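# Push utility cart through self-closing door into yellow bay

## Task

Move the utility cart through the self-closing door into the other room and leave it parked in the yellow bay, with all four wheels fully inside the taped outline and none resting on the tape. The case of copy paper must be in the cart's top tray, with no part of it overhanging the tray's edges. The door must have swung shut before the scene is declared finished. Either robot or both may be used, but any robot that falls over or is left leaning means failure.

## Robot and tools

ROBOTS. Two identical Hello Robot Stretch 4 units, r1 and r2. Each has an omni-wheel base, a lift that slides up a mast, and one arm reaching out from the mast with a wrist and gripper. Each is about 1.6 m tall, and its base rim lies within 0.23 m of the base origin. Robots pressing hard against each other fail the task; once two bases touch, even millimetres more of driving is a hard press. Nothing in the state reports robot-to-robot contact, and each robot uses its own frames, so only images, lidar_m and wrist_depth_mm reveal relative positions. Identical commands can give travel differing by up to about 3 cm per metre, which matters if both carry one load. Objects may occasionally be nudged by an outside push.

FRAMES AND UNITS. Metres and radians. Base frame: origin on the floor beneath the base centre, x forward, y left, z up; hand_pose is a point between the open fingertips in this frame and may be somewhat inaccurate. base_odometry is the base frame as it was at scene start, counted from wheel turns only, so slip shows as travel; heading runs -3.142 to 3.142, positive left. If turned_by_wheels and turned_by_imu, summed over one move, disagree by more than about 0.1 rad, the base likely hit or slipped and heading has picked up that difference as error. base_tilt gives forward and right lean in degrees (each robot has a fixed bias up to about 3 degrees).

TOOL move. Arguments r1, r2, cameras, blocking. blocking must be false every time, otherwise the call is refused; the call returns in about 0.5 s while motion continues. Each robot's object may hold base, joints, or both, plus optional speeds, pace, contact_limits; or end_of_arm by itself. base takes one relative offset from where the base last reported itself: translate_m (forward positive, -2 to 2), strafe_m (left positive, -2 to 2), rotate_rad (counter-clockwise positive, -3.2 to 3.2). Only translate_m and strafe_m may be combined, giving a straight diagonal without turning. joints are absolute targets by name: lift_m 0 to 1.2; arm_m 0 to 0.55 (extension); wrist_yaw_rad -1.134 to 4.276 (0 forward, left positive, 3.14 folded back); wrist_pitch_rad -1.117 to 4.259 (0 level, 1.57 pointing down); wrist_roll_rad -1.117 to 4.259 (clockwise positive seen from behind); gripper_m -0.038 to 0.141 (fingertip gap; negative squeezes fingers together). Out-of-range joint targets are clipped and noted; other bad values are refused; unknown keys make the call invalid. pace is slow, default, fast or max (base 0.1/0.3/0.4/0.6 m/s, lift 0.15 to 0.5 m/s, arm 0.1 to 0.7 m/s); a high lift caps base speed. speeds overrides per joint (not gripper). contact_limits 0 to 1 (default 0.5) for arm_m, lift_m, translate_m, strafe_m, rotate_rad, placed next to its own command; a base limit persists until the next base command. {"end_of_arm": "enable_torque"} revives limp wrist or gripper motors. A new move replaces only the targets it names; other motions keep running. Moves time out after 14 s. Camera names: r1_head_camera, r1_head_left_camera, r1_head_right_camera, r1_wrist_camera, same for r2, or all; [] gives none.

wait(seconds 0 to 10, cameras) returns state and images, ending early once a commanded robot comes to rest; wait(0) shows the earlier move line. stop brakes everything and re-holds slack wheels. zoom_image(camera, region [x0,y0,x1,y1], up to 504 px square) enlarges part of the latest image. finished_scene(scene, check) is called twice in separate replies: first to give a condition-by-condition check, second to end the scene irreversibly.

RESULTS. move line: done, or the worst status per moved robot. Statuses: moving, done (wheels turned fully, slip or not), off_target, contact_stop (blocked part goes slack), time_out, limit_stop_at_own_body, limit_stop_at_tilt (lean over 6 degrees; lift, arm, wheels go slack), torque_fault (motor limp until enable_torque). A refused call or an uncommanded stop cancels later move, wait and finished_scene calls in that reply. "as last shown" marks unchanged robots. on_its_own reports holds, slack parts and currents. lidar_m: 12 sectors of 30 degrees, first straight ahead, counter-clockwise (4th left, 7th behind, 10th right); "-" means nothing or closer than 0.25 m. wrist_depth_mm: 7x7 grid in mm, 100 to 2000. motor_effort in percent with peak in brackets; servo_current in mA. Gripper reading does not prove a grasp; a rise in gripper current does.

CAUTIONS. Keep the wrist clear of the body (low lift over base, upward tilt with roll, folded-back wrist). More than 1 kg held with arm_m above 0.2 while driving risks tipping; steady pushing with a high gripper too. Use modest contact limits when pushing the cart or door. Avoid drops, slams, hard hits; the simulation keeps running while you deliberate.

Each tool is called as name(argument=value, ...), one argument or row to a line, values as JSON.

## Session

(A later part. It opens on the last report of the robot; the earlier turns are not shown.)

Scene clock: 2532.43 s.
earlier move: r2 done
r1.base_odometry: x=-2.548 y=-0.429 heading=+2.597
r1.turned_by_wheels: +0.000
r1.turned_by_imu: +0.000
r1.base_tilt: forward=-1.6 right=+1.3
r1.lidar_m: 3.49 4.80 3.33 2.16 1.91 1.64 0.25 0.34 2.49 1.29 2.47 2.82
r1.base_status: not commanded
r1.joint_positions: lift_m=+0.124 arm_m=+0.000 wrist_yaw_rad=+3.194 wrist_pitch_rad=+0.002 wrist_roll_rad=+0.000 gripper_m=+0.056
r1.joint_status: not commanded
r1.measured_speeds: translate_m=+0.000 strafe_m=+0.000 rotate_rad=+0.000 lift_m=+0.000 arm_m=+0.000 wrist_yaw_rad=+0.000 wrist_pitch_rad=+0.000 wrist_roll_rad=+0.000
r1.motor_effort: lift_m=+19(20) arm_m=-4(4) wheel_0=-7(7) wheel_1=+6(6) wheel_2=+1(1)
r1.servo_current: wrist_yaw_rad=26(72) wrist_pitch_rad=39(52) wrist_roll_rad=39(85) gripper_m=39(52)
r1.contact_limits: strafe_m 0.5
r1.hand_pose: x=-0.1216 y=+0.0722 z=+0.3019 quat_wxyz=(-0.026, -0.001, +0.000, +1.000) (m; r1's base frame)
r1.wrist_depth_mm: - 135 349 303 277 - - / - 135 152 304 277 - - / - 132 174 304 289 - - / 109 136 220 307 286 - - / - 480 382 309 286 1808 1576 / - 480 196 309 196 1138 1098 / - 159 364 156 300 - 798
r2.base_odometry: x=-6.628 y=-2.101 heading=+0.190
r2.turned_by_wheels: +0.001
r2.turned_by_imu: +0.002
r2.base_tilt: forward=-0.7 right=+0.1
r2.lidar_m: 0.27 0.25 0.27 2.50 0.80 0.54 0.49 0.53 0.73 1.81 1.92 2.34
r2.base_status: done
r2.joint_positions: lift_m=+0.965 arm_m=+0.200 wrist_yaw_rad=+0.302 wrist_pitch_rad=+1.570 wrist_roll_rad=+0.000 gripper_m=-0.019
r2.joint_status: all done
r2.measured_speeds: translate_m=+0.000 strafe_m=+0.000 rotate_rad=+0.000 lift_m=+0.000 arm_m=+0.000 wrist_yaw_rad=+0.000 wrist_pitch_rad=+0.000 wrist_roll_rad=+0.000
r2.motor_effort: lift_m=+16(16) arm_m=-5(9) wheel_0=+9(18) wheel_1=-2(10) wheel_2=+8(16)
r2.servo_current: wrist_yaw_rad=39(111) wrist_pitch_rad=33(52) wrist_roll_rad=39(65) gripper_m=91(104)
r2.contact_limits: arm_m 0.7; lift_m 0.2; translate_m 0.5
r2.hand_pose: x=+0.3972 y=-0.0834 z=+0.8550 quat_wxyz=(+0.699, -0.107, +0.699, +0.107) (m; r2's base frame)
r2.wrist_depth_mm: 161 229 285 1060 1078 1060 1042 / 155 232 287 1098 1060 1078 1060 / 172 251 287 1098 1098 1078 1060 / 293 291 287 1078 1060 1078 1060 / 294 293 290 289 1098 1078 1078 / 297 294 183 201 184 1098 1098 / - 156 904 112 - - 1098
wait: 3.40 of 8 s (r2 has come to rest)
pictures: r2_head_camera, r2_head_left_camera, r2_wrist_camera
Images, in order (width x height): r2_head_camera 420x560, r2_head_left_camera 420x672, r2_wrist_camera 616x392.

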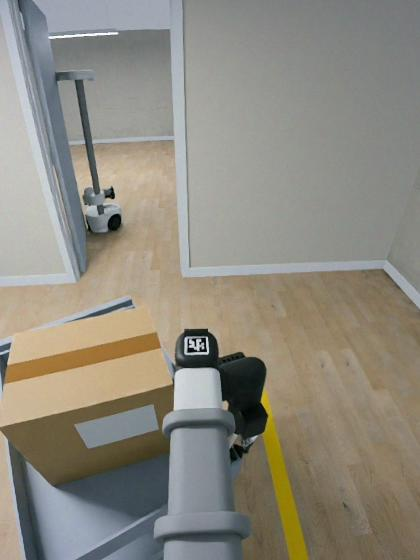

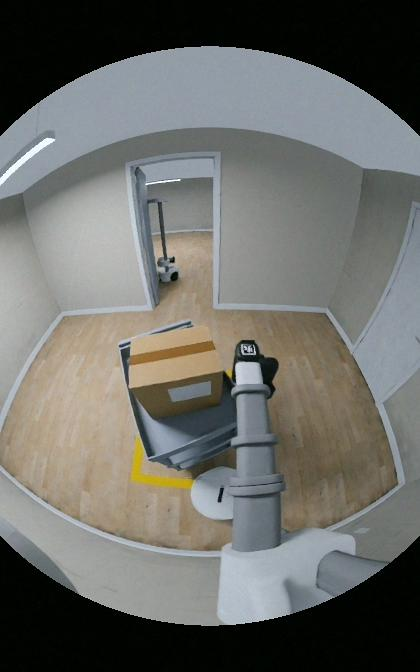

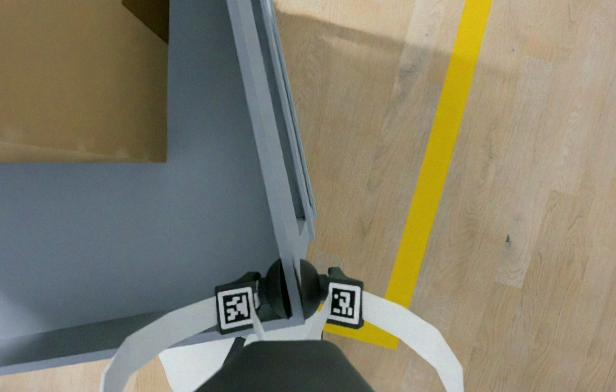

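move(
  blocking=false,
  r2={"joints": {"gripper_m": 0.07}},
  cameras=[],
)

wait(
  seconds=3,
  cameras=["r2_wrist_camera"],
)

Scene clock: 2595.90 s.
move: r2 moving
r1.base_odometry: x=-2.548 y=-0.429 heading=+2.597
r1.turned_by_wheels: +0.000
r1.turned_by_imu: +0.000
r1.base_tilt: forward=-1.5 right=+1.3
r1.lidar_m: 3.47 4.81 3.27 2.15 1.92 1.61 0.25 0.33 2.51 1.25 2.41 2.80
r1.base_status: not commanded
r1.joint_positions: lift_m=+0.124 arm_m=+0.000 wrist_yaw_rad=+3.194 wrist_pitch_rad=+0.002 wrist_roll_rad=+0.000 gripper_m=+0.056
r1.joint_status: not commanded
r1.measured_speeds: translate_m=+0.000 strafe_m=+0.000 rotate_rad=+0.000 lift_m=+0.000 arm_m=+0.000 wrist_yaw_rad=+0.000 wrist_pitch_rad=+0.000 wrist_roll_rad=+0.000
r1.motor_effort: lift_m=+20(20) arm_m=-3(4) wheel_0=-6(7) wheel_1=+5(6) wheel_2=+1(1)
r1.servo_current: wrist_yaw_rad=46(52) wrist_pitch_rad=39(52) wrist_roll_rad=52(59) gripper_m=46(46)
r1.contact_limits: strafe_m 0.5
r1.hand_pose: x=-0.1216 y=+0.0722 z=+0.3019 quat_wxyz=(-0.026, -0.001, +0.000, +1.000) (m; r1's base frame)
r1.wrist_depth_mm: - 135 349 303 278 - - / - 135 152 306 274 - - / - 132 174 306 287 - - / 109 135 220 307 287 - - / - 480 382 309 286 1808 1537 / - 484 196 310 195 1160 1118 / - 160 362 156 301 - 798
r2.base_odometry: x=-6.628 y=-2.101 heading=+0.190
r2.turned_by_wheels: +0.000
r2.turned_by_imu: +0.000
r2.base_tilt: forward=-0.7 right=+0.1
r2.lidar_m: 0.26 0.25 0.28 2.49 0.80 0.55 0.51 0.53 0.72 1.79 1.89 2.37
r2.base_status: not commanded
r2.joint_positions: lift_m=+0.965 arm_m=+0.200 wrist_yaw_rad=+0.302 wrist_pitch_rad=+1.570 wrist_roll_rad=+0.000 gripper_m=+0.005
r2.joint_status: gripper_m moving
r2.measured_speeds: translate_m=+0.000 strafe_m=+0.000 rotate_rad=+0.000 lift_m=+0.000 arm_m=+0.000 wrist_yaw_rad=+0.000 wrist_pitch_rad=+0.000 wrist_roll_rad=+0.000
r2.motor_effort: lift_m=+16(16) arm_m=-5(6) wheel_0=+10(10) wheel_1=-2(3) wheel_2=+8(8)
r2.servo_current: wrist_yaw_rad=52(52) wrist_pitch_rad=39(46) wrist_roll_rad=52(52) gripper_m=91(111)
r2.contact_limits: arm_m 0.7; lift_m 0.2; translate_m 0.5
r2.hand_pose: x=+0.3972 y=-0.0834 z=+0.8550 quat_wxyz=(+0.699, -0.107, +0.699, +0.107) (m; r2's base frame)
r2.wrist_depth_mm: 161 230 286 1078 1060 1078 1078 / 155 232 287 1098 1078 1060 1060 / 172 251 289 1078 1078 1078 1078 / 294 293 291 1078 1078 1060 1060 / 296 293 290 290 1078 1060 1098 / 297 296 187 206 175 1098 1078 / - 904 904 112 - 1078 1060
pictures: none
No camera images: "cameras" was empty.

Scene clock: 2597.03 s.
earlier move: r2 done
r1.base_odometry: x=-2.548 y=-0.429 heading=+2.597
r1.turned_by_wheels: +0.000
r1.turned_by_imu: +0.000
r1.base_tilt: forward=-1.6 right=+1.3
r1.lidar_m: 3.47 4.83 3.33 2.14 1.91 1.64 0.25 0.35 2.52 1.26 2.43 2.80
r1.base_status: not commanded
r1.joint_positions: lift_m=+0.124 arm_m=+0.000 wrist_yaw_rad=+3.194 wrist_pitch_rad=+0.002 wrist_roll_rad=+0.000 gripper_m=+0.056
r1.joint_status: not commanded
r1.measured_speeds: translate_m=+0.000 strafe_m=+0.000 rotate_rad=+0.000 lift_m=+0.000 arm_m=+0.000 wrist_yaw_rad=+0.000 wrist_pitch_rad=+0.000 wrist_roll_rad=+0.000
r1.motor_effort: lift_m=+20(20) arm_m=-4(4) wheel_0=-6(7) wheel_1=+6(6) wheel_2=+1(1)
r1.servo_current: wrist_yaw_rad=46(65) wrist_pitch_rad=46(52) wrist_roll_rad=46(65) gripper_m=39(52)
r1.contact_limits: strafe_m 0.5
r1.hand_pose: x=-0.1216 y=+0.0722 z=+0.3019 quat_wxyz=(-0.026, -0.001, +0.000, +1.000) (m; r1's base frame)
r1.wrist_depth_mm: - 135 351 303 278 - - / - 135 152 304 276 - - / - 132 174 306 289 - - / 109 136 220 307 287 - - / - 480 379 310 286 1808 1576 / - 484 196 310 196 1138 1098 / - 160 362 156 300 - 798
r2.base_odometry: x=-6.628 y=-2.101 heading=+0.189
r2.turned_by_wheels: +0.000
r2.turned_by_imu: +0.000
r2.base_tilt: forward=-0.6 right=+0.1
r2.lidar_m: 0.26 0.25 0.27 2.50 0.78 0.54 0.50 0.53 0.73 1.81 1.91 2.36
r2.base_status: not commanded
r2.joint_positions: lift_m=+0.965 arm_m=+0.200 wrist_yaw_rad=+0.302 wrist_pitch_rad=+1.570 wrist_roll_rad=+0.000 gripper_m=+0.070
r2.joint_status: all done
r2.measured_speeds: translate_m=+0.000 strafe_m=+0.000 rotate_rad=+0.000 lift_m=+0.000 arm_m=+0.000 wrist_yaw_rad=+0.000 wrist_pitch_rad=+0.000 wrist_roll_rad=+0.000
r2.motor_effort: lift_m=+16(16) arm_m=-5(6) wheel_0=+5(10) wheel_1=-2(3) wheel_2=+7(8)
r2.servo_current: wrist_yaw_rad=39(59) wrist_pitch_rad=39(46) wrist_roll_rad=59(65) gripper_m=52(124)
r2.contact_limits: arm_m 0.7; lift_m 0.2; translate_m 0.5
r2.hand_pose: x=+0.3972 y=-0.0834 z=+0.8550 quat_wxyz=(+0.699, -0.107, +0.699, +0.107) (m; r2's base frame)
r2.wrist_depth_mm: 168 240 286 1078 1078 1060 1078 / 162 243 287 1078 1060 1078 1060 / 166 262 289 1098 1098 1078 1078 / 293 291 289 1098 1098 1060 1078 / 296 293 290 1098 1078 1098 1078 / 297 296 191 219 190 1098 1078 / - 155 891 112 1098 1098 1118
wait: 1.13 of 3 s (r2 has come to rest)
pictures: r2_wrist_camera
Images, in order (width x height): r2_wrist_camera 616x392.

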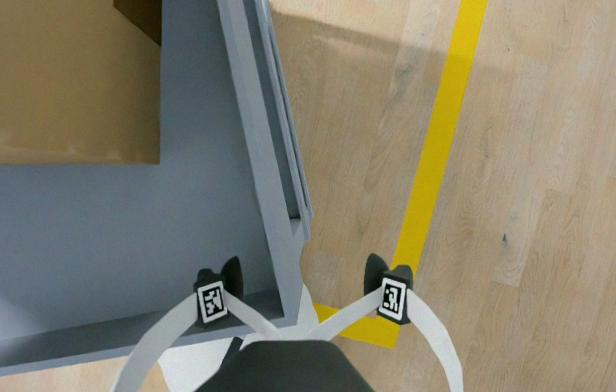

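move(
  blocking=false,
  r2={"joints": {"lift_m": 1.19}, "pace": "fast"},
  cameras=[],
)

wait(
  seconds=3,
  cameras=["r2_wrist_camera", "r2_head_camera"],
)

Scene clock: 2601.80 s.
move: r2 moving
r1.base_odometry: x=-2.548 y=-0.429 heading=+2.597
r1.turned_by_wheels: +0.000
r1.turned_by_imu: +0.000
r1.base_tilt: forward=-1.6 right=+1.3
r1.lidar_m: 3.45 4.83 3.30 2.14 1.95 1.65 0.25 0.31 2.50 1.29 2.40 2.78
r1.base_status: not commanded
r1.joint_positions: lift_m=+0.124 arm_m=+0.000 wrist_yaw_rad=+3.194 wrist_pitch_rad=+0.002 wrist_roll_rad=+0.000 gripper_m=+0.056
r1.joint_status: not commanded
r1.measured_speeds: translate_m=+0.000 strafe_m=+0.000 rotate_rad=+0.000 lift_m=+0.000 arm_m=+0.000 wrist_yaw_rad=+0.000 wrist_pitch_rad=+0.000 wrist_roll_rad=+0.000
r1.motor_effort: lift_m=+20(20) arm_m=-4(4) wheel_0=-7(7) wheel_1=+5(6) wheel_2=+1(1)
r1.servo_current: wrist_yaw_rad=33(52) wrist_pitch_rad=46(52) wrist_roll_rad=59(59) gripper_m=39(46)
r1.contact_limits: strafe_m 0.5
r1.hand_pose: x=-0.1216 y=+0.0722 z=+0.3019 quat_wxyz=(-0.026, -0.001, +0.000, +1.000) (m; r1's base frame)
r1.wrist_depth_mm: - 135 347 303 277 - - / - 135 152 304 276 - - / - 132 173 306 287 - - / 109 136 220 307 286 - - / - 477 382 310 287 1808 1537 / - 484 196 310 195 1160 1098 / - 160 359 156 300 - 798
r2.base_odometry: x=-6.628 y=-2.101 heading=+0.189
r2.turned_by_wheels: +0.000
r2.turned_by_imu: +0.000
r2.base_tilt: forward=-0.7 right=+0.1
r2.lidar_m: 0.25 0.25 0.26 2.50 0.80 0.56 0.50 0.52 0.72 1.81 1.90 2.38
r2.base_status: not commanded
r2.joint_positions: lift_m=+1.028 arm_m=+0.200 wrist_yaw_rad=+0.302 wrist_pitch_rad=+1.570 wrist_roll_rad=+0.000 gripper_m=+0.070
r2.joint_status: lift_m moving
r2.measured_speeds: translate_m=+0.000 strafe_m=+0.000 rotate_rad=+0.000 lift_m=+0.244 arm_m=+0.000 wrist_yaw_rad=+0.000 wrist_pitch_rad=+0.000 wrist_roll_rad=+0.000
r2.motor_effort: lift_m=+21(24) arm_m=-5(6) wheel_0=+5(6) wheel_1=-2(3) wheel_2=+6(7)
r2.servo_current: wrist_yaw_rad=39(52) wrist_pitch_rad=39(39) wrist_roll_rad=59(59) gripper_m=52(59)
r2.contact_limits: arm_m 0.7; translate_m 0.5
r2.hand_pose: x=+0.3972 y=-0.0834 z=+0.9179 quat_wxyz=(+0.699, -0.107, +0.699, +0.107) (m; r2's base frame)
r2.wrist_depth_mm: 167 240 342 1138 1138 1118 1118 / 161 243 345 1160 1160 1118 1118 / 165 263 347 1160 1118 1138 1118 / 353 349 349 1138 1138 1138 1138 / 355 351 349 1138 1160 1138 1118 / 355 355 190 946 190 1160 1138 / 1205 1182 946 112 1160 1160 1138
pictures: none
No camera images: "cameras" was empty.

Scene clock: 2602.93 s.
earlier move: r2 done
r1.base_odometry: x=-2.548 y=-0.429 heading=+2.597
r1.turned_by_wheels: +0.000
r1.turned_by_imu: +0.000
r1.base_tilt: forward=-1.6 right=+1.3
r1.lidar_m: 3.44 4.83 3.33 2.11 1.96 1.61 0.25 0.34 2.50 1.25 2.45 2.79
r1.base_status: not commanded
r1.joint_positions: lift_m=+0.124 arm_m=+0.000 wrist_yaw_rad=+3.194 wrist_pitch_rad=+0.002 wrist_roll_rad=+0.000 gripper_m=+0.056
r1.joint_status: not commanded
r1.measured_speeds: translate_m=+0.000 strafe_m=+0.000 rotate_rad=+0.000 lift_m=+0.000 arm_m=+0.000 wrist_yaw_rad=+0.000 wrist_pitch_rad=+0.000 wrist_roll_rad=+0.000
r1.motor_effort: lift_m=+20(20) arm_m=-4(4) wheel_0=-7(7) wheel_1=+5(6) wheel_2=+1(1)
r1.servo_current: wrist_yaw_rad=52(65) wrist_pitch_rad=39(52) wrist_roll_rad=39(65) gripper_m=46(46)
r1.contact_limits: strafe_m 0.5
r1.hand_pose: x=-0.1216 y=+0.0722 z=+0.3019 quat_wxyz=(-0.026, -0.001, +0.000, +1.000) (m; r1's base frame)
r1.wrist_depth_mm: - 135 349 301 277 - - / - 135 152 304 277 - - / - 132 174 306 290 - - / 109 136 220 306 287 - - / - 477 382 309 286 1863 1537 / - 484 196 310 196 1160 1098 / - 159 362 156 301 - 798
r2.base_odometry: x=-6.628 y=-2.101 heading=+0.189
r2.turned_by_wheels: +0.000
r2.turned_by_imu: +0.000
r2.base_tilt: forward=-0.7 right=+0.1
r2.lidar_m: 0.27 0.25 0.27 2.53 0.77 0.54 0.51 0.52 0.73 1.81 1.90 2.39
r2.base_status: not commanded
r2.joint_positions: lift_m=+1.190 arm_m=+0.200 wrist_yaw_rad=+0.302 wrist_pitch_rad=+1.570 wrist_roll_rad=+0.000 gripper_m=+0.070
r2.joint_status: all done
r2.measured_speeds: translate_m=+0.000 strafe_m=+0.000 rotate_rad=+0.000 lift_m=+0.000 arm_m=+0.000 wrist_yaw_rad=+0.000 wrist_pitch_rad=+0.000 wrist_roll_rad=+0.000
r2.motor_effort: lift_m=+21(25) arm_m=-5(6) wheel_0=+5(6) wheel_1=-3(3) wheel_2=+6(7)
r2.servo_current: wrist_yaw_rad=59(59) wrist_pitch_rad=39(46) wrist_roll_rad=52(59) gripper_m=52(59)
r2.contact_limits: arm_m 0.7; translate_m 0.5
r2.hand_pose: x=+0.3972 y=-0.0834 z=+1.0795 quat_wxyz=(+0.699, -0.107, +0.699, +0.107) (m; r2's base frame)
r2.wrist_depth_mm: 235 240 455 1308 1308 1281 1281 / 235 244 462 1281 1281 1281 1281 / 237 259 469 1336 1308 1281 1308 / - - 517 1308 1336 1308 1308 / - - - 1308 1336 1308 1308 / 1397 1366 192 1138 189 1308 1281 / 1336 1366 1138 112 1336 1336 1308
wait: 1.13 of 3 s (r2 has come to rest)
pictures: r2_head_camera, r2_wrist_camera
Images, in order (width x height): r2_head_camera 420x560, r2_wrist_camera 616x392.

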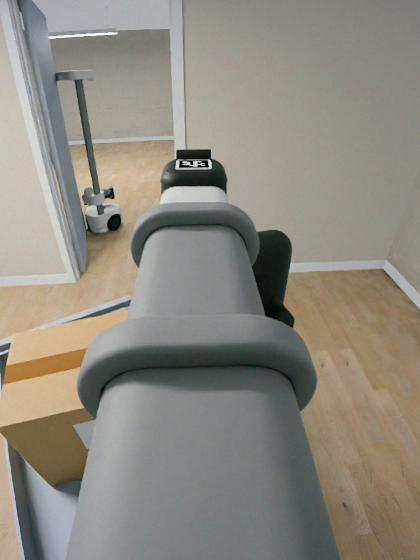

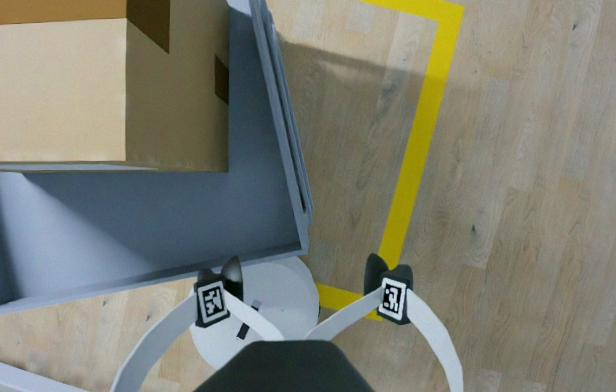

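move(
  blocking=false,
  r2={"base": {"strafe_m": -0.45}, "pace": "default", "contact_limits": {"strafe_m": 0.3}},
  cameras=[],
)

wait(
  seconds=5,
  cameras=["r2_head_camera"],
)

Scene clock: 2632.20 s.
move: r2 moving
r1.base_odometry: x=-2.548 y=-0.429 heading=+2.597
r1.turned_by_wheels: +0.000
r1.turned_by_imu: +0.000
r1.base_tilt: forward=-1.6 right=+1.3
r1.lidar_m: 3.47 4.83 3.31 2.10 1.92 1.64 0.25 0.35 2.53 1.29 2.38 2.79
r1.base_status: not commanded
r1.joint_positions: lift_m=+0.124 arm_m=+0.000 wrist_yaw_rad=+3.194 wrist_pitch_rad=+0.002 wrist_roll_rad=+0.000 gripper_m=+0.056
r1.joint_status: not commanded
r1.measured_speeds: translate_m=+0.000 strafe_m=+0.000 rotate_rad=+0.000 lift_m=+0.000 arm_m=+0.000 wrist_yaw_rad=+0.000 wrist_pitch_rad=+0.000 wrist_roll_rad=+0.000
r1.motor_effort: lift_m=+19(20) arm_m=-4(4) wheel_0=-6(7) wheel_1=+6(6) wheel_2=+1(1)
r1.servo_current: wrist_yaw_rad=46(59) wrist_pitch_rad=39(46) wrist_roll_rad=39(59) gripper_m=46(46)
r1.contact_limits: strafe_m 0.5
r1.hand_pose: x=-0.1216 y=+0.0722 z=+0.3019 quat_wxyz=(-0.026, -0.001, +0.000, +1.000) (m; r1's base frame)
r1.wrist_depth_mm: - 135 349 303 277 - - / - 135 152 304 277 - - / - 132 173 306 289 - - / 109 136 220 307 287 - - / - 477 379 309 286 1808 1537 / - 484 197 310 195 1160 1138 / - 159 362 156 300 - 798
r2.base_odometry: x=-6.621 y=-2.137 heading=+0.189
r2.turned_by_wheels: +0.000
r2.turned_by_imu: +0.000
r2.base_tilt: forward=-0.7 right=+0.0
r2.lidar_m: 0.29 0.26 0.29 2.50 0.80 0.54 0.50 0.51 0.75 1.79 1.88 2.36
r2.base_status: strafe_m moving
r2.joint_positions: lift_m=+1.190 arm_m=+0.200 wrist_yaw_rad=+0.302 wrist_pitch_rad=+1.570 wrist_roll_rad=+0.000 gripper_m=+0.070
r2.joint_status: not commanded
r2.measured_speeds: translate_m=+0.000 strafe_m=-0.140 rotate_rad=+0.002 lift_m=+0.000 arm_m=+0.000 wrist_yaw_rad=+0.000 wrist_pitch_rad=+0.000 wrist_roll_rad=+0.000
r2.motor_effort: lift_m=+21(21) arm_m=-5(6) wheel_0=+10(11) wheel_1=-10(11) wheel_2=+0(4)
r2.servo_current: wrist_yaw_rad=46(59) wrist_pitch_rad=39(46) wrist_roll_rad=39(52) gripper_m=52(52)
r2.contact_limits: arm_m 0.7; strafe_m 0.3
r2.hand_pose: x=+0.3972 y=-0.0834 z=+1.0795 quat_wxyz=(+0.699, -0.107, +0.699, +0.107) (m; r2's base frame)
r2.wrist_depth_mm: 234 300 508 1308 1281 1281 1281 / 236 300 508 1281 1281 1281 1308 / 236 325 512 1308 1308 1308 1308 / - - 512 1281 1308 1281 1308 / - - - 1336 1336 1308 1308 / 1397 1336 191 1138 191 1366 1308 / 1397 1366 1138 112 1308 1308 1308
pictures: none
No camera images: "cameras" was empty.

Scene clock: 2634.63 s.
earlier move: r2 done
r1.base_odometry: x=-2.548 y=-0.429 heading=+2.597
r1.turned_by_wheels: +0.000
r1.turned_by_imu: +0.000
r1.base_tilt: forward=-1.6 right=+1.3
r1.lidar_m: 3.48 4.82 3.31 2.15 1.94 1.60 0.25 0.35 2.49 1.28 2.42 2.80
r1.base_status: not commanded
r1.joint_positions: lift_m=+0.124 arm_m=+0.000 wrist_yaw_rad=+3.194 wrist_pitch_rad=+0.002 wrist_roll_rad=+0.000 gripper_m=+0.056
r1.joint_status: not commanded
r1.measured_speeds: translate_m=+0.000 strafe_m=+0.000 rotate_rad=+0.000 lift_m=+0.000 arm_m=+0.000 wrist_yaw_rad=+0.000 wrist_pitch_rad=+0.000 wrist_roll_rad=+0.000
r1.motor_effort: lift_m=+20(20) arm_m=-4(4) wheel_0=-7(7) wheel_1=+5(6) wheel_2=+1(1)
r1.servo_current: wrist_yaw_rad=39(65) wrist_pitch_rad=39(52) wrist_roll_rad=39(72) gripper_m=39(46)
r1.contact_limits: strafe_m 0.5
r1.hand_pose: x=-0.1216 y=+0.0722 z=+0.3019 quat_wxyz=(-0.026, -0.001, +0.000, +1.000) (m; r1's base frame)
r1.wrist_depth_mm: - 135 351 303 277 - - / - 135 152 304 277 - - / - 132 174 306 289 - - / 109 136 220 307 287 - - / - 477 382 310 286 1863 1537 / - 484 197 309 196 1138 1118 / - 159 364 156 300 - 788
r2.base_odometry: x=-6.543 y=-2.543 heading=+0.189
r2.turned_by_wheels: +0.000
r2.turned_by_imu: +0.000
r2.base_tilt: forward=-0.7 right=+0.1
r2.lidar_m: 2.24 0.50 0.47 0.71 0.74 0.52 0.48 0.50 0.68 1.41 1.45 1.95
r2.base_status: done
r2.joint_positions: lift_m=+1.190 arm_m=+0.200 wrist_yaw_rad=+0.302 wrist_pitch_rad=+1.570 wrist_roll_rad=+0.000 gripper_m=+0.070
r2.joint_status: not commanded
r2.measured_speeds: translate_m=+0.000 strafe_m=+0.000 rotate_rad=+0.000 lift_m=+0.000 arm_m=+0.000 wrist_yaw_rad=+0.000 wrist_pitch_rad=+0.000 wrist_roll_rad=+0.000
r2.motor_effort: lift_m=+20(21) arm_m=-5(6) wheel_0=+2(14) wheel_1=-3(13) wheel_2=+0(4)
r2.servo_current: wrist_yaw_rad=46(59) wrist_pitch_rad=46(46) wrist_roll_rad=39(59) gripper_m=52(59)
r2.contact_limits: arm_m 0.7; strafe_m 0.3
r2.hand_pose: x=+0.3972 y=-0.0834 z=+1.0796 quat_wxyz=(+0.699, -0.107, +0.699, +0.107) (m; r2's base frame)
r2.wrist_depth_mm: - 1118 1281 1281 1308 1255 1308 / - 1118 1336 1281 1336 1308 1281 / - 842 1336 1308 1308 1308 1281 / 1366 1336 1336 1308 1308 1308 1255 / 1336 1366 1336 1336 1308 1308 1308 / 1366 1366 191 1118 192 1308 1308 / 1366 1366 1182 112 1336 1336 1336
wait: 2.43 of 5 s (r2 has come to rest)
pictures: r2_head_camera
Images, in order (width x height): r2_head_camera 420x560.

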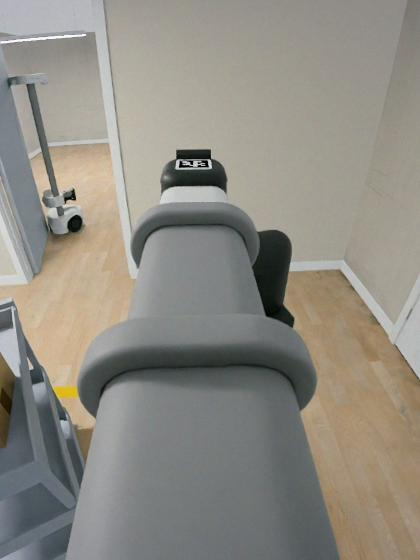

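move(
  blocking=false,
  r2={"base": {"translate_m": 1.037, "strafe_m": -0.12}, "joints": {"wrist_yaw_rad": 1.99}, "pace": "default", "contact_limits": {"translate_m": 0.3}},
  cameras=[],
)

wait(
  seconds=8,
  cameras=["r2_head_left_camera", "r2_wrist_camera"],
)

Scene clock: 2641.03 s.
move: r2 moving
r1.base_odometry: x=-2.548 y=-0.429 heading=+2.597
r1.turned_by_wheels: +0.000
r1.turned_by_imu: +0.000
r1.base_tilt: forward=-1.5 right=+1.3
r1.lidar_m: 3.50 4.83 3.29 2.13 1.94 1.62 0.25 0.33 2.49 1.28 2.41 2.80
r1.base_status: not commanded
r1.joint_positions: lift_m=+0.124 arm_m=+0.000 wrist_yaw_rad=+3.194 wrist_pitch_rad=+0.002 wrist_roll_rad=+0.000 gripper_m=+0.056
r1.joint_status: not commanded
r1.measured_speeds: translate_m=+0.000 strafe_m=+0.000 rotate_rad=+0.000 lift_m=+0.000 arm_m=+0.000 wrist_yaw_rad=+0.000 wrist_pitch_rad=+0.000 wrist_roll_rad=+0.000
r1.motor_effort: lift_m=+20(20) arm_m=-4(4) wheel_0=-7(7) wheel_1=+6(6) wheel_2=+1(1)
r1.servo_current: wrist_yaw_rad=59(65) wrist_pitch_rad=39(46) wrist_roll_rad=59(65) gripper_m=39(46)
r1.contact_limits: strafe_m 0.5
r1.hand_pose: x=-0.1216 y=+0.0722 z=+0.3019 quat_wxyz=(-0.026, -0.001, +0.000, +1.000) (m; r1's base frame)
r1.wrist_depth_mm: - 135 347 303 277 - - / - 135 152 304 276 - - / - 132 173 306 287 - - / 109 136 220 307 287 - - / - 477 382 309 287 1863 1576 / - 480 197 310 195 1160 1098 / - 159 364 156 300 - 788
r2.base_odometry: x=-6.512 y=-2.541 heading=+0.189
r2.turned_by_wheels: +0.000
r2.turned_by_imu: +0.001
r2.base_tilt: forward=-0.7 right=+0.1
r2.lidar_m: 2.23 0.56 0.46 0.65 0.79 0.53 0.52 0.55 0.76 1.41 1.46 1.93
r2.base_status: translate_m moving; strafe_m moving
r2.joint_positions: lift_m=+1.190 arm_m=+0.200 wrist_yaw_rad=+0.862 wrist_pitch_rad=+1.570 wrist_roll_rad=+0.000 gripper_m=+0.070
r2.joint_status: wrist_yaw_rad moving
r2.measured_speeds: translate_m=+0.121 strafe_m=-0.014 rotate_rad=+0.001 lift_m=+0.000 arm_m=+0.000 wrist_yaw_rad=+1.733 wrist_pitch_rad=+0.000 wrist_roll_rad=+0.000
r2.motor_effort: lift_m=+20(21) arm_m=-5(6) wheel_0=+9(12) wheel_1=+7(8) wheel_2=-12(13)
r2.servo_current: wrist_yaw_rad=72(169) wrist_pitch_rad=39(52) wrist_roll_rad=52(59) gripper_m=52(59)
r2.contact_limits: arm_m 0.7; translate_m 0.3
r2.hand_pose: x=+0.4375 y=-0.0568 z=+1.0796 quat_wxyz=(+0.643, -0.295, +0.642, +0.296) (m; r2's base frame)
r2.wrist_depth_mm: 492 - 1308 1308 1281 1281 1255 / 1366 1138 1336 1308 1336 1308 1281 / 1336 1336 1336 1308 1308 1281 1281 / 1366 1366 1336 1308 1308 1308 1336 / 1336 1366 1118 1336 1308 1308 1336 / 1336 1397 192 1336 191 1308 1308 / - 1308 1336 112 1336 1336 1336
pictures: none
No camera images: "cameras" was empty.

Scene clock: 2645.50 s.
earlier move: r2 done
r1.base_odometry: x=-2.548 y=-0.429 heading=+2.597
r1.turned_by_wheels: +0.000
r1.turned_by_imu: +0.000
r1.base_tilt: forward=-1.6 right=+1.3
r1.lidar_m: 3.47 4.84 3.30 2.12 1.95 1.62 0.25 0.33 2.47 1.28 2.40 2.80
r1.base_status: not commanded
r1.joint_positions: lift_m=+0.124 arm_m=+0.000 wrist_yaw_rad=+3.194 wrist_pitch_rad=+0.002 wrist_roll_rad=+0.000 gripper_m=+0.056
r1.joint_status: not commanded
r1.measured_speeds: translate_m=+0.000 strafe_m=+0.000 rotate_rad=+0.000 lift_m=+0.000 arm_m=+0.000 wrist_yaw_rad=+0.000 wrist_pitch_rad=+0.000 wrist_roll_rad=+0.000
r1.motor_effort: lift_m=+20(20) arm_m=-3(4) wheel_0=-6(7) wheel_1=+6(6) wheel_2=+1(1)
r1.servo_current: wrist_yaw_rad=46(72) wrist_pitch_rad=39(52) wrist_roll_rad=46(78) gripper_m=33(52)
r1.contact_limits: strafe_m 0.5
r1.hand_pose: x=-0.1216 y=+0.0722 z=+0.3019 quat_wxyz=(-0.026, -0.001, +0.000, +1.000) (m; r1's base frame)
r1.wrist_depth_mm: - 135 349 303 277 - - / - 135 152 304 276 - - / - 132 174 306 289 - - / 109 135 220 307 287 - - / - 480 384 310 286 1808 1537 / - 480 196 310 195 1160 1098 / - 159 359 156 300 - 798
r2.base_odometry: x=-5.502 y=-2.466 heading=+0.189
r2.turned_by_wheels: +0.000
r2.turned_by_imu: +0.002
r2.base_tilt: forward=-0.7 right=+0.1
r2.lidar_m: 1.22 1.27 1.95 0.73 0.70 0.74 1.51 1.57 1.30 1.22 1.28 1.29
r2.base_status: done
r2.joint_positions: lift_m=+1.190 arm_m=+0.200 wrist_yaw_rad=+1.987 wrist_pitch_rad=+1.570 wrist_roll_rad=+0.000 gripper_m=+0.070
r2.joint_status: all done
r2.measured_speeds: translate_m=+0.000 strafe_m=+0.000 rotate_rad=+0.000 lift_m=+0.000 arm_m=+0.000 wrist_yaw_rad=+0.000 wrist_pitch_rad=+0.000 wrist_roll_rad=+0.000
r2.motor_effort: lift_m=+20(21) arm_m=-5(6) wheel_0=+3(12) wheel_1=+4(8) wheel_2=-2(15)
r2.servo_current: wrist_yaw_rad=52(169) wrist_pitch_rad=46(52) wrist_roll_rad=39(65) gripper_m=46(59)
r2.contact_limits: arm_m 0.7; translate_m 0.3
r2.hand_pose: x=+0.4509 y=+0.0355 z=+1.0796 quat_wxyz=(+0.386, -0.592, +0.386, +0.593) (m; r2's base frame)
r2.wrist_depth_mm: 1336 1336 1336 1366 1308 1308 1308 / 1336 1336 1308 1366 1281 1308 1281 / 1366 1118 1098 1336 1308 1308 1308 / 1366 1118 1118 1336 1336 1308 1255 / 1336 1336 1336 1336 1336 1308 1308 / 1366 1336 192 1366 191 1308 - / 1397 1366 1336 112 1308 1336 -
wait: 4.47 of 8 s (r2 has come to rest)
pictures: r2_head_left_camera, r2_wrist_camera
Images, in order (width x height): r2_head_left_camera 420x672, r2_wrist_camera 616x392.

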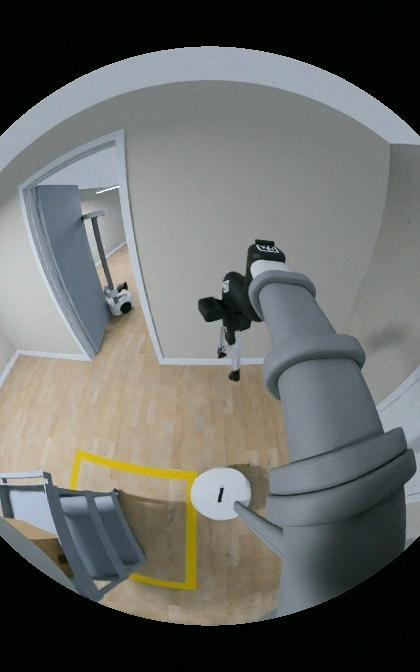

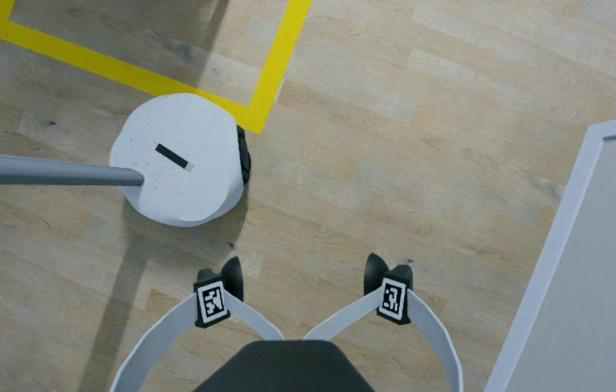

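move(
  blocking=false,
  r2={"base": {"rotate_rad": 1.655}, "pace": "slow", "contact_limits": {"rotate_rad": 0.3}},
  cameras=[],
)

wait(
  seconds=8,
  cameras=["r2_head_camera", "r2_head_left_camera", "r2_wrist_camera"],
)

Scene clock: 2658.20 s.
move: r2 moving
r1.base_odometry: x=-2.548 y=-0.429 heading=+2.597
r1.turned_by_wheels: +0.000
r1.turned_by_imu: +0.000
r1.base_tilt: forward=-1.6 right=+1.3
r1.lidar_m: 3.47 4.84 3.30 2.15 1.93 1.62 0.25 0.34 2.33 1.29 2.41 2.78
r1.base_status: not commanded
r1.joint_positions: lift_m=+0.124 arm_m=+0.000 wrist_yaw_rad=+3.194 wrist_pitch_rad=+0.002 wrist_roll_rad=+0.000 gripper_m=+0.056
r1.joint_status: not commanded
r1.measured_speeds: translate_m=+0.000 strafe_m=+0.000 rotate_rad=+0.000 lift_m=+0.000 arm_m=+0.000 wrist_yaw_rad=+0.000 wrist_pitch_rad=+0.000 wrist_roll_rad=+0.000
r1.motor_effort: lift_m=+19(20) arm_m=-4(4) wheel_0=-7(7) wheel_1=+5(6) wheel_2=+1(1)
r1.servo_current: wrist_yaw_rad=52(59) wrist_pitch_rad=46(46) wrist_roll_rad=52(72) gripper_m=39(46)
r1.contact_limits: strafe_m 0.5
r1.hand_pose: x=-0.1216 y=+0.0722 z=+0.3019 quat_wxyz=(-0.026, -0.001, +0.000, +1.000) (m; r1's base frame)
r1.wrist_depth_mm: - 135 349 303 277 - - / - 135 152 304 276 - - / - 132 174 307 287 - - / 109 135 220 307 286 - - / - 477 382 309 287 1808 1537 / - 484 197 309 196 1138 1098 / - 159 362 156 300 - 798
r2.base_odometry: x=-5.502 y=-2.466 heading=+0.314
r2.turned_by_wheels: +0.125
r2.turned_by_imu: +0.122
r2.base_tilt: forward=-0.7 right=+0.1
r2.lidar_m: 1.22 1.31 1.99 0.70 0.70 0.78 1.50 1.64 1.25 1.23 1.34 1.25
r2.base_status: rotate_rad moving
r2.joint_positions: lift_m=+1.190 arm_m=+0.200 wrist_yaw_rad=+1.987 wrist_pitch_rad=+1.570 wrist_roll_rad=+0.000 gripper_m=+0.070
r2.joint_status: not commanded
r2.measured_speeds: translate_m=+0.001 strafe_m=+0.000 rotate_rad=+0.483 lift_m=+0.000 arm_m=+0.000 wrist_yaw_rad=+0.000 wrist_pitch_rad=+0.000 wrist_roll_rad=+0.000
r2.motor_effort: lift_m=+20(21) arm_m=-5(6) wheel_0=-7(10) wheel_1=-7(9) wheel_2=-10(10)
r2.servo_current: wrist_yaw_rad=39(52) wrist_pitch_rad=46(46) wrist_roll_rad=46(52) gripper_m=52(52)
r2.contact_limits: arm_m 0.7; rotate_rad 0.3
r2.hand_pose: x=+0.4509 y=+0.0355 z=+1.0796 quat_wxyz=(+0.386, -0.592, +0.386, +0.593) (m; r2's base frame)
r2.wrist_depth_mm: 1308 1366 1308 1308 1308 1308 1281 / 1366 1308 1336 1308 1308 1281 1308 / 1366 1098 1118 1336 1308 1281 1281 / 1366 1138 1138 1366 1336 1281 1281 / 1366 1366 1366 1308 1336 1336 1281 / 1366 1366 192 1366 192 1336 - / 1397 1366 1366 112 1336 1336 -
pictures: none
No camera images: "cameras" was empty.

Scene clock: 2660.63 s.
earlier move: r2 done
r1.base_odometry: x=-2.548 y=-0.429 heading=+2.597
r1.turned_by_wheels: +0.000
r1.turned_by_imu: +0.000
r1.base_tilt: forward=-1.6 right=+1.3
r1.lidar_m: 3.46 4.83 3.30 2.14 1.94 1.59 0.25 0.33 2.50 1.26 2.40 2.79
r1.base_status: not commanded
r1.joint_positions: lift_m=+0.124 arm_m=+0.000 wrist_yaw_rad=+3.194 wrist_pitch_rad=+0.002 wrist_roll_rad=+0.000 gripper_m=+0.056
r1.joint_status: not commanded
r1.measured_speeds: translate_m=+0.000 strafe_m=+0.000 rotate_rad=+0.000 lift_m=+0.000 arm_m=+0.000 wrist_yaw_rad=+0.000 wrist_pitch_rad=+0.000 wrist_roll_rad=+0.000
r1.motor_effort: lift_m=+20(20) arm_m=-3(4) wheel_0=-6(8) wheel_1=+6(6) wheel_2=+1(1)
r1.servo_current: wrist_yaw_rad=46(72) wrist_pitch_rad=39(52) wrist_roll_rad=59(72) gripper_m=39(46)
r1.contact_limits: strafe_m 0.5
r1.hand_pose: x=-0.1216 y=+0.0722 z=+0.3019 quat_wxyz=(-0.026, -0.001, +0.000, +1.000) (m; r1's base frame)
r1.wrist_depth_mm: - 135 349 300 278 - - / - 135 152 304 276 - - / - 132 174 306 289 - - / 109 136 220 309 287 - - / - 480 382 309 286 1808 1537 / - 480 196 310 196 1138 1118 / - 159 362 156 300 - 798
r2.base_odometry: x=-5.502 y=-2.466 heading=+1.844
r2.turned_by_wheels: +1.529
r2.turned_by_imu: +1.489
r2.base_tilt: forward=-0.7 right=+0.1
r2.lidar_m: 0.72 0.70 0.75 1.50 1.60 1.27 1.21 1.34 1.28 1.22 1.29 1.98
r2.base_status: done
r2.joint_positions: lift_m=+1.190 arm_m=+0.200 wrist_yaw_rad=+1.987 wrist_pitch_rad=+1.570 wrist_roll_rad=+0.000 gripper_m=+0.070
r2.joint_status: not commanded
r2.measured_speeds: translate_m=+0.000 strafe_m=+0.000 rotate_rad=+0.000 lift_m=+0.000 arm_m=+0.000 wrist_yaw_rad=+0.000 wrist_pitch_rad=+0.000 wrist_roll_rad=+0.000
r2.motor_effort: lift_m=+21(21) arm_m=-5(6) wheel_0=-4(10) wheel_1=-3(9) wheel_2=-5(11)
r2.servo_current: wrist_yaw_rad=52(59) wrist_pitch_rad=39(52) wrist_roll_rad=46(59) gripper_m=52(59)
r2.contact_limits: arm_m 0.7; rotate_rad 0.3
r2.hand_pose: x=+0.4509 y=+0.0355 z=+1.0796 quat_wxyz=(+0.386, -0.592, +0.386, +0.593) (m; r2's base frame)
r2.wrist_depth_mm: 1366 1308 1336 1281 1308 820 484 / 1366 1336 1308 1336 1336 831 473 / 1366 1098 1118 1308 1336 - 484 / 1366 1138 1118 1308 1308 831 462 / 1366 1366 1336 1336 1308 831 496 / 1397 1366 192 1336 190 1366 466 / 1397 1366 1366 112 1336 1336 1308
wait: 2.43 of 8 s (r2 has come to rest)
pictures: r2_head_camera, r2_head_left_camera, r2_wrist_camera
Images, in order (width x height): r2_head_camera 420x560, r2_head_left_camera 420x672, r2_wrist_camera 616x392.

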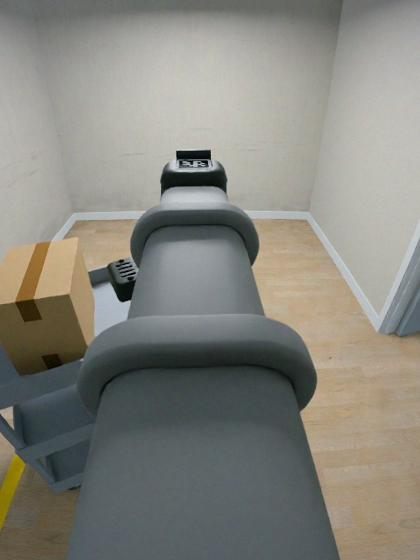

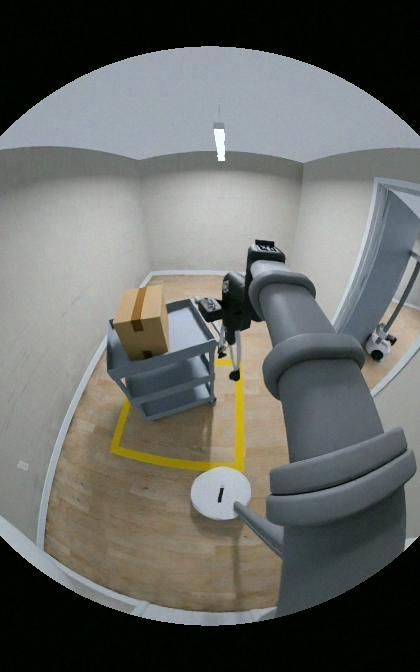

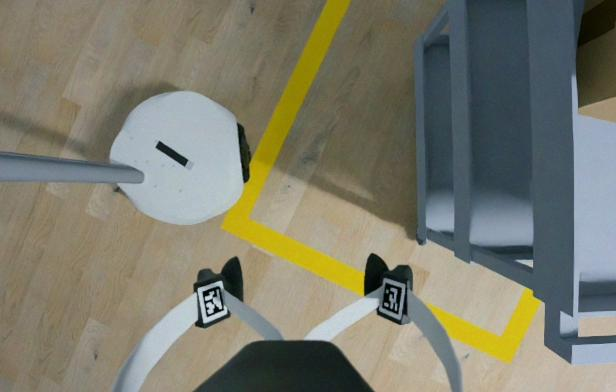

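zoom_image(
  camera="r2_wrist_camera",
  region=[400, 120, 616, 392],
)

zoom_image(
  camera="r2_head_left_camera",
  region=[80, 260, 280, 520],
)

Scaled by 1.853.

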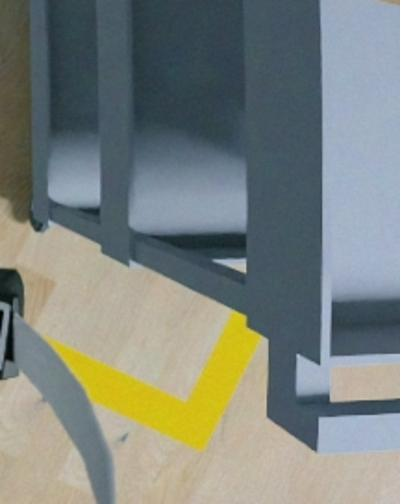

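Scaled by 1.938 from the camera's 420x672 image, which has a finer 600x960 frame.

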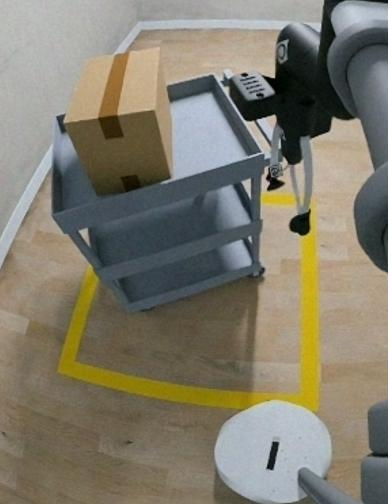

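move(
  blocking=false,
  r2={"base": {"translate_m": 0.303, "strafe_m": 0.093}, "joints": {"wrist_yaw_rad": 2.02, "gripper_m": 0.07}, "pace": "default", "contact_limits": {"translate_m": 0.3}},
  cameras=[],
)

wait(
  seconds=4,
  cameras=["r2_wrist_camera"],
)

Scene clock: 2732.33 s.
move: r2 moving
r1.base_odometry: x=-2.548 y=-0.429 heading=+2.597
r1.turned_by_wheels: +0.000
r1.turned_by_imu: +0.000
r1.base_tilt: forward=-1.5 right=+1.3
r1.lidar_m: 3.48 4.83 3.31 2.14 1.93 1.58 0.25 0.34 2.50 1.26 2.39 2.79
r1.base_status: not commanded
r1.joint_positions: lift_m=+0.124 arm_m=+0.000 wrist_yaw_rad=+3.194 wrist_pitch_rad=+0.002 wrist_roll_rad=+0.000 gripper_m=+0.056
r1.joint_status: not commanded
r1.measured_speeds: translate_m=+0.000 strafe_m=+0.000 rotate_rad=+0.000 lift_m=+0.000 arm_m=+0.000 wrist_yaw_rad=+0.000 wrist_pitch_rad=+0.000 wrist_roll_rad=+0.000
r1.motor_effort: lift_m=+19(20) arm_m=-4(4) wheel_0=-7(7) wheel_1=+6(6) wheel_2=+1(1)
r1.servo_current: wrist_yaw_rad=39(59) wrist_pitch_rad=46(46) wrist_roll_rad=46(65) gripper_m=39(46)
r1.contact_limits: strafe_m 0.5
r1.hand_pose: x=-0.1216 y=+0.0722 z=+0.3019 quat_wxyz=(-0.026, -0.001, +0.000, +1.000) (m; r1's base frame)
r1.wrist_depth_mm: - 135 347 303 278 - - / - 135 152 304 277 - - / - 132 173 306 289 - - / 109 136 220 309 287 - - / - 480 379 310 286 1808 1499 / - 480 196 310 195 1160 1118 / - 159 362 156 300 - 788
r2.base_odometry: x=-5.520 y=-2.439 heading=+1.844
r2.turned_by_wheels: +0.000
r2.turned_by_imu: +0.001
r2.base_tilt: forward=-0.7 right=+0.0
r2.lidar_m: 0.69 0.67 0.75 1.49 1.57 1.27 1.27 1.38 1.31 1.24 1.31 1.96
r2.base_status: translate_m moving; strafe_m moving
r2.joint_positions: lift_m=+1.190 arm_m=+0.200 wrist_yaw_rad=+2.017 wrist_pitch_rad=+1.570 wrist_roll_rad=+0.000 gripper_m=+0.070
r2.joint_status: all done
r2.measured_speeds: translate_m=+0.120 strafe_m=+0.036 rotate_rad=+0.002 lift_m=+0.000 arm_m=+0.000 wrist_yaw_rad=+0.000 wrist_pitch_rad=+0.000 wrist_roll_rad=+0.000
r2.motor_effort: lift_m=+21(21) arm_m=-5(6) wheel_0=+5(7) wheel_1=+9(9) wheel_2=-11(13)
r2.servo_current: wrist_yaw_rad=59(59) wrist_pitch_rad=39(46) wrist_roll_rad=46(59) gripper_m=46(59)
r2.contact_limits: arm_m 0.7; translate_m 0.3
r2.hand_pose: x=+0.4498 y=+0.0379 z=+1.0796 quat_wxyz=(+0.377, -0.598, +0.377, +0.599) (m; r2's base frame)
r2.wrist_depth_mm: 1308 1336 1281 1308 1281 - 477 / 1397 1336 1336 1281 1308 820 466 / 1336 1118 1118 1308 1336 750 473 / 1366 1366 1118 1366 1336 - 504 / 1366 1336 1366 1336 1336 820 500 / 1397 1336 192 1366 190 1308 469 / 1397 1336 1397 112 1308 1366 466
pictures: none
No camera images: "cameras" was empty.

Scene clock: 2734.33 s.
earlier move: r2 done
r1.base_odometry: x=-2.548 y=-0.429 heading=+2.597
r1.turned_by_wheels: +0.000
r1.turned_by_imu: +0.000
r1.base_tilt: forward=-1.6 right=+1.3
r1.lidar_m: 3.46 4.83 3.30 2.14 1.94 1.62 0.25 0.35 2.48 1.26 2.41 2.78
r1.base_status: not commanded
r1.joint_positions: lift_m=+0.124 arm_m=+0.000 wrist_yaw_rad=+3.194 wrist_pitch_rad=+0.002 wrist_roll_rad=+0.000 gripper_m=+0.056
r1.joint_status: not commanded
r1.measured_speeds: translate_m=+0.000 strafe_m=+0.000 rotate_rad=+0.000 lift_m=+0.000 arm_m=+0.000 wrist_yaw_rad=+0.000 wrist_pitch_rad=+0.000 wrist_roll_rad=+0.000
r1.motor_effort: lift_m=+20(20) arm_m=-4(4) wheel_0=-7(8) wheel_1=+6(6) wheel_2=+1(1)
r1.servo_current: wrist_yaw_rad=59(59) wrist_pitch_rad=39(46) wrist_roll_rad=52(72) gripper_m=39(46)
r1.contact_limits: strafe_m 0.5
r1.hand_pose: x=-0.1216 y=+0.0722 z=+0.3019 quat_wxyz=(-0.026, -0.001, +0.000, +1.000) (m; r1's base frame)
r1.wrist_depth_mm: - 135 349 303 277 - - / - 135 152 304 276 - - / - 132 174 307 289 - - / 109 136 220 307 287 - - / - 480 382 309 285 1863 1537 / - 484 196 310 196 1138 1098 / - 160 364 156 300 - 788
r2.base_odometry: x=-5.674 y=-2.199 heading=+1.844
r2.turned_by_wheels: +0.000
r2.turned_by_imu: +0.001
r2.base_tilt: forward=-0.6 right=+0.1
r2.lidar_m: 0.38 0.40 0.44 1.41 1.51 1.60 1.51 1.61 1.37 1.32 1.84 1.96
r2.base_status: done
r2.joint_positions: lift_m=+1.190 arm_m=+0.200 wrist_yaw_rad=+2.017 wrist_pitch_rad=+1.570 wrist_roll_rad=+0.000 gripper_m=+0.070
r2.joint_status: all done
r2.measured_speeds: translate_m=+0.000 strafe_m=+0.000 rotate_rad=+0.000 lift_m=+0.000 arm_m=+0.000 wrist_yaw_rad=+0.000 wrist_pitch_rad=+0.000 wrist_roll_rad=+0.000
r2.motor_effort: lift_m=+21(21) arm_m=-6(6) wheel_0=+3(10) wheel_1=+3(11) wheel_2=-3(13)
r2.servo_current: wrist_yaw_rad=46(65) wrist_pitch_rad=39(46) wrist_roll_rad=59(59) gripper_m=52(59)
r2.contact_limits: arm_m 0.7; translate_m 0.3
r2.hand_pose: x=+0.4498 y=+0.0379 z=+1.0796 quat_wxyz=(+0.377, -0.598, +0.377, +0.599) (m; r2's base frame)
r2.wrist_depth_mm: 1336 1366 1308 1308 309 277 251 / 1336 1366 1308 1336 455 379 332 / 1366 1118 1118 1308 504 508 500 / 1366 1397 1138 1336 508 504 504 / 1397 1366 1336 1308 508 508 504 / 1336 1366 191 469 191 449 445 / 1366 1366 1336 112 - 1308 1336
wait: 2.00 of 4 s (r2 has come to rest)
pictures: r2_wrist_camera
Images, in order (width x height): r2_wrist_camera 616x392.

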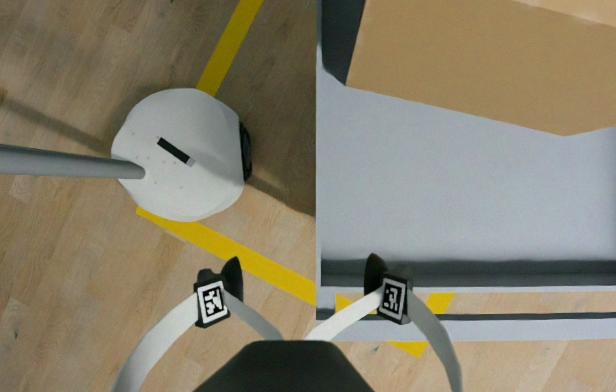

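move(
  blocking=false,
  r2={"joints": {"arm_m": 0.219, "lift_m": 1.01}, "pace": "default", "contact_limits": {"lift_m": 0.2, "arm_m": 0.2}},
  cameras=[],
)

wait(
  seconds=4,
  cameras=["r2_wrist_camera"],
)

Scene clock: 2743.63 s.
move: r2 moving
r1.base_odometry: x=-2.548 y=-0.429 heading=+2.597
r1.turned_by_wheels: +0.000
r1.turned_by_imu: +0.000
r1.base_tilt: forward=-1.6 right=+1.3
r1.lidar_m: 3.48 4.83 3.29 2.15 1.92 1.59 0.25 0.35 2.50 1.28 2.40 2.80
r1.base_status: not commanded
r1.joint_positions: lift_m=+0.124 arm_m=+0.000 wrist_yaw_rad=+3.194 wrist_pitch_rad=+0.002 wrist_roll_rad=+0.000 gripper_m=+0.056
r1.joint_status: not commanded
r1.measured_speeds: translate_m=+0.000 strafe_m=+0.000 rotate_rad=+0.000 lift_m=+0.000 arm_m=+0.000 wrist_yaw_rad=+0.000 wrist_pitch_rad=+0.000 wrist_roll_rad=+0.000
r1.motor_effort: lift_m=+20(20) arm_m=-4(4) wheel_0=-7(7) wheel_1=+6(6) wheel_2=+1(1)
r1.servo_current: wrist_yaw_rad=46(52) wrist_pitch_rad=39(52) wrist_roll_rad=72(72) gripper_m=46(46)
r1.contact_limits: strafe_m 0.5
r1.hand_pose: x=-0.1216 y=+0.0722 z=+0.3019 quat_wxyz=(-0.026, -0.001, +0.000, +1.000) (m; r1's base frame)
r1.wrist_depth_mm: - 135 351 301 277 - - / - 135 152 306 276 - - / - 132 174 306 289 - - / 109 136 220 306 287 - - / - 477 382 309 286 1808 1537 / - 484 196 310 195 1160 1098 / - 160 362 156 300 - 798
r2.base_odometry: x=-5.674 y=-2.199 heading=+1.844
r2.turned_by_wheels: +0.000
r2.turned_by_imu: +0.000
r2.base_tilt: forward=-0.7 right=+0.1
r2.lidar_m: 0.42 0.39 0.43 1.40 1.49 1.59 1.53 1.60 1.39 1.33 1.82 1.98
r2.base_status: not commanded
r2.joint_positions: lift_m=+1.152 arm_m=+0.219 wrist_yaw_rad=+2.017 wrist_pitch_rad=+1.570 wrist_roll_rad=+0.000 gripper_m=+0.070
r2.joint_status: lift_m moving; arm_m moving
r2.measured_speeds: translate_m=+0.000 strafe_m=+0.000 rotate_rad=+0.000 lift_m=-0.146 arm_m=+0.000 wrist_yaw_rad=+0.000 wrist_pitch_rad=+0.000 wrist_roll_rad=+0.000
r2.motor_effort: lift_m=+11(19) arm_m=+11(11) wheel_0=+3(3) wheel_1=+3(4) wheel_2=-3(3)
r2.servo_current: wrist_yaw_rad=39(59) wrist_pitch_rad=33(52) wrist_roll_rad=33(59) gripper_m=52(52)
r2.contact_limits: arm_m 0.2; lift_m 0.2; translate_m 0.3
r2.hand_pose: x=+0.4685 y=+0.0379 z=+1.0421 quat_wxyz=(+0.377, -0.598, +0.377, +0.599) (m; r2's base frame)
r2.wrist_depth_mm: 1308 1308 1281 1281 310 285 264 / 1308 1308 1281 1308 469 389 349 / 1308 1078 1078 1281 480 469 469 / 1336 1118 1160 1308 480 477 469 / 1308 1336 1255 484 480 477 469 / 1366 1308 193 427 193 421 421 / 1366 1366 1308 112 1281 1281 1308
pictures: none
No camera images: "cameras" was empty.

Scene clock: 2744.97 s.
earlier move: r2 done
r1.base_odometry: x=-2.548 y=-0.429 heading=+2.597
r1.turned_by_wheels: +0.000
r1.turned_by_imu: +0.000
r1.base_tilt: forward=-1.5 right=+1.3
r1.lidar_m: 3.50 4.83 3.30 2.12 1.93 1.61 0.25 0.34 2.50 1.25 2.40 2.78
r1.base_status: not commanded
r1.joint_positions: lift_m=+0.124 arm_m=+0.000 wrist_yaw_rad=+3.194 wrist_pitch_rad=+0.002 wrist_roll_rad=+0.000 gripper_m=+0.056
r1.joint_status: not commanded
r1.measured_speeds: translate_m=+0.000 strafe_m=+0.000 rotate_rad=+0.000 lift_m=+0.000 arm_m=+0.000 wrist_yaw_rad=+0.000 wrist_pitch_rad=+0.000 wrist_roll_rad=+0.000
r1.motor_effort: lift_m=+20(20) arm_m=-3(4) wheel_0=-7(7) wheel_1=+6(6) wheel_2=+1(1)
r1.servo_current: wrist_yaw_rad=39(65) wrist_pitch_rad=39(52) wrist_roll_rad=52(72) gripper_m=46(46)
r1.contact_limits: strafe_m 0.5
r1.hand_pose: x=-0.1216 y=+0.0722 z=+0.3019 quat_wxyz=(-0.026, -0.001, +0.000, +1.000) (m; r1's base frame)
r1.wrist_depth_mm: - 135 349 303 277 - - / - 135 152 304 276 - - / - 132 173 306 287 - - / 109 136 220 306 287 - - / - 477 382 309 286 1863 1499 / - 484 196 310 196 1138 1118 / - 160 359 156 301 - 798
r2.base_odometry: x=-5.674 y=-2.199 heading=+1.844
r2.turned_by_wheels: +0.000
r2.turned_by_imu: +0.000
r2.base_tilt: forward=-0.6 right=+0.1
r2.lidar_m: 0.41 0.38 0.45 1.42 1.51 1.60 1.51 1.63 1.38 1.33 1.81 1.97
r2.base_status: not commanded
r2.joint_positions: lift_m=+1.010 arm_m=+0.219 wrist_yaw_rad=+2.017 wrist_pitch_rad=+1.570 wrist_roll_rad=+0.000 gripper_m=+0.070
r2.joint_status: all done
r2.measured_speeds: translate_m=+0.000 strafe_m=+0.000 rotate_rad=+0.000 lift_m=+0.000 arm_m=+0.000 wrist_yaw_rad=+0.000 wrist_pitch_rad=+0.000 wrist_roll_rad=+0.000
r2.motor_effort: lift_m=+14(19) arm_m=+8(11) wheel_0=+2(3) wheel_1=+3(4) wheel_2=-3(3)
r2.servo_current: wrist_yaw_rad=59(59) wrist_pitch_rad=39(52) wrist_roll_rad=39(59) gripper_m=52(59)
r2.contact_limits: arm_m 0.2; lift_m 0.2; translate_m 0.3
r2.hand_pose: x=+0.4685 y=+0.0379 z=+0.9001 quat_wxyz=(+0.377, -0.598, +0.377, +0.599) (m; r2's base frame)
r2.wrist_depth_mm: 1138 1138 1160 329 312 287 264 / 1160 931 1138 329 327 325 322 / 1138 917 931 332 329 327 327 / 1160 917 1160 334 329 329 322 / 1182 1160 1160 336 329 327 325 / 1160 1182 191 334 193 330 329 / 1205 1160 1160 112 266 1138 1118
wait: 1.33 of 4 s (r2 has come to rest)
pictures: r2_wrist_camera
Images, in order (width x height): r2_wrist_camera 616x392.

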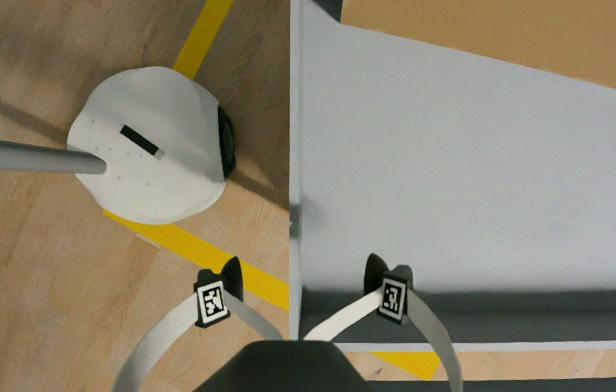

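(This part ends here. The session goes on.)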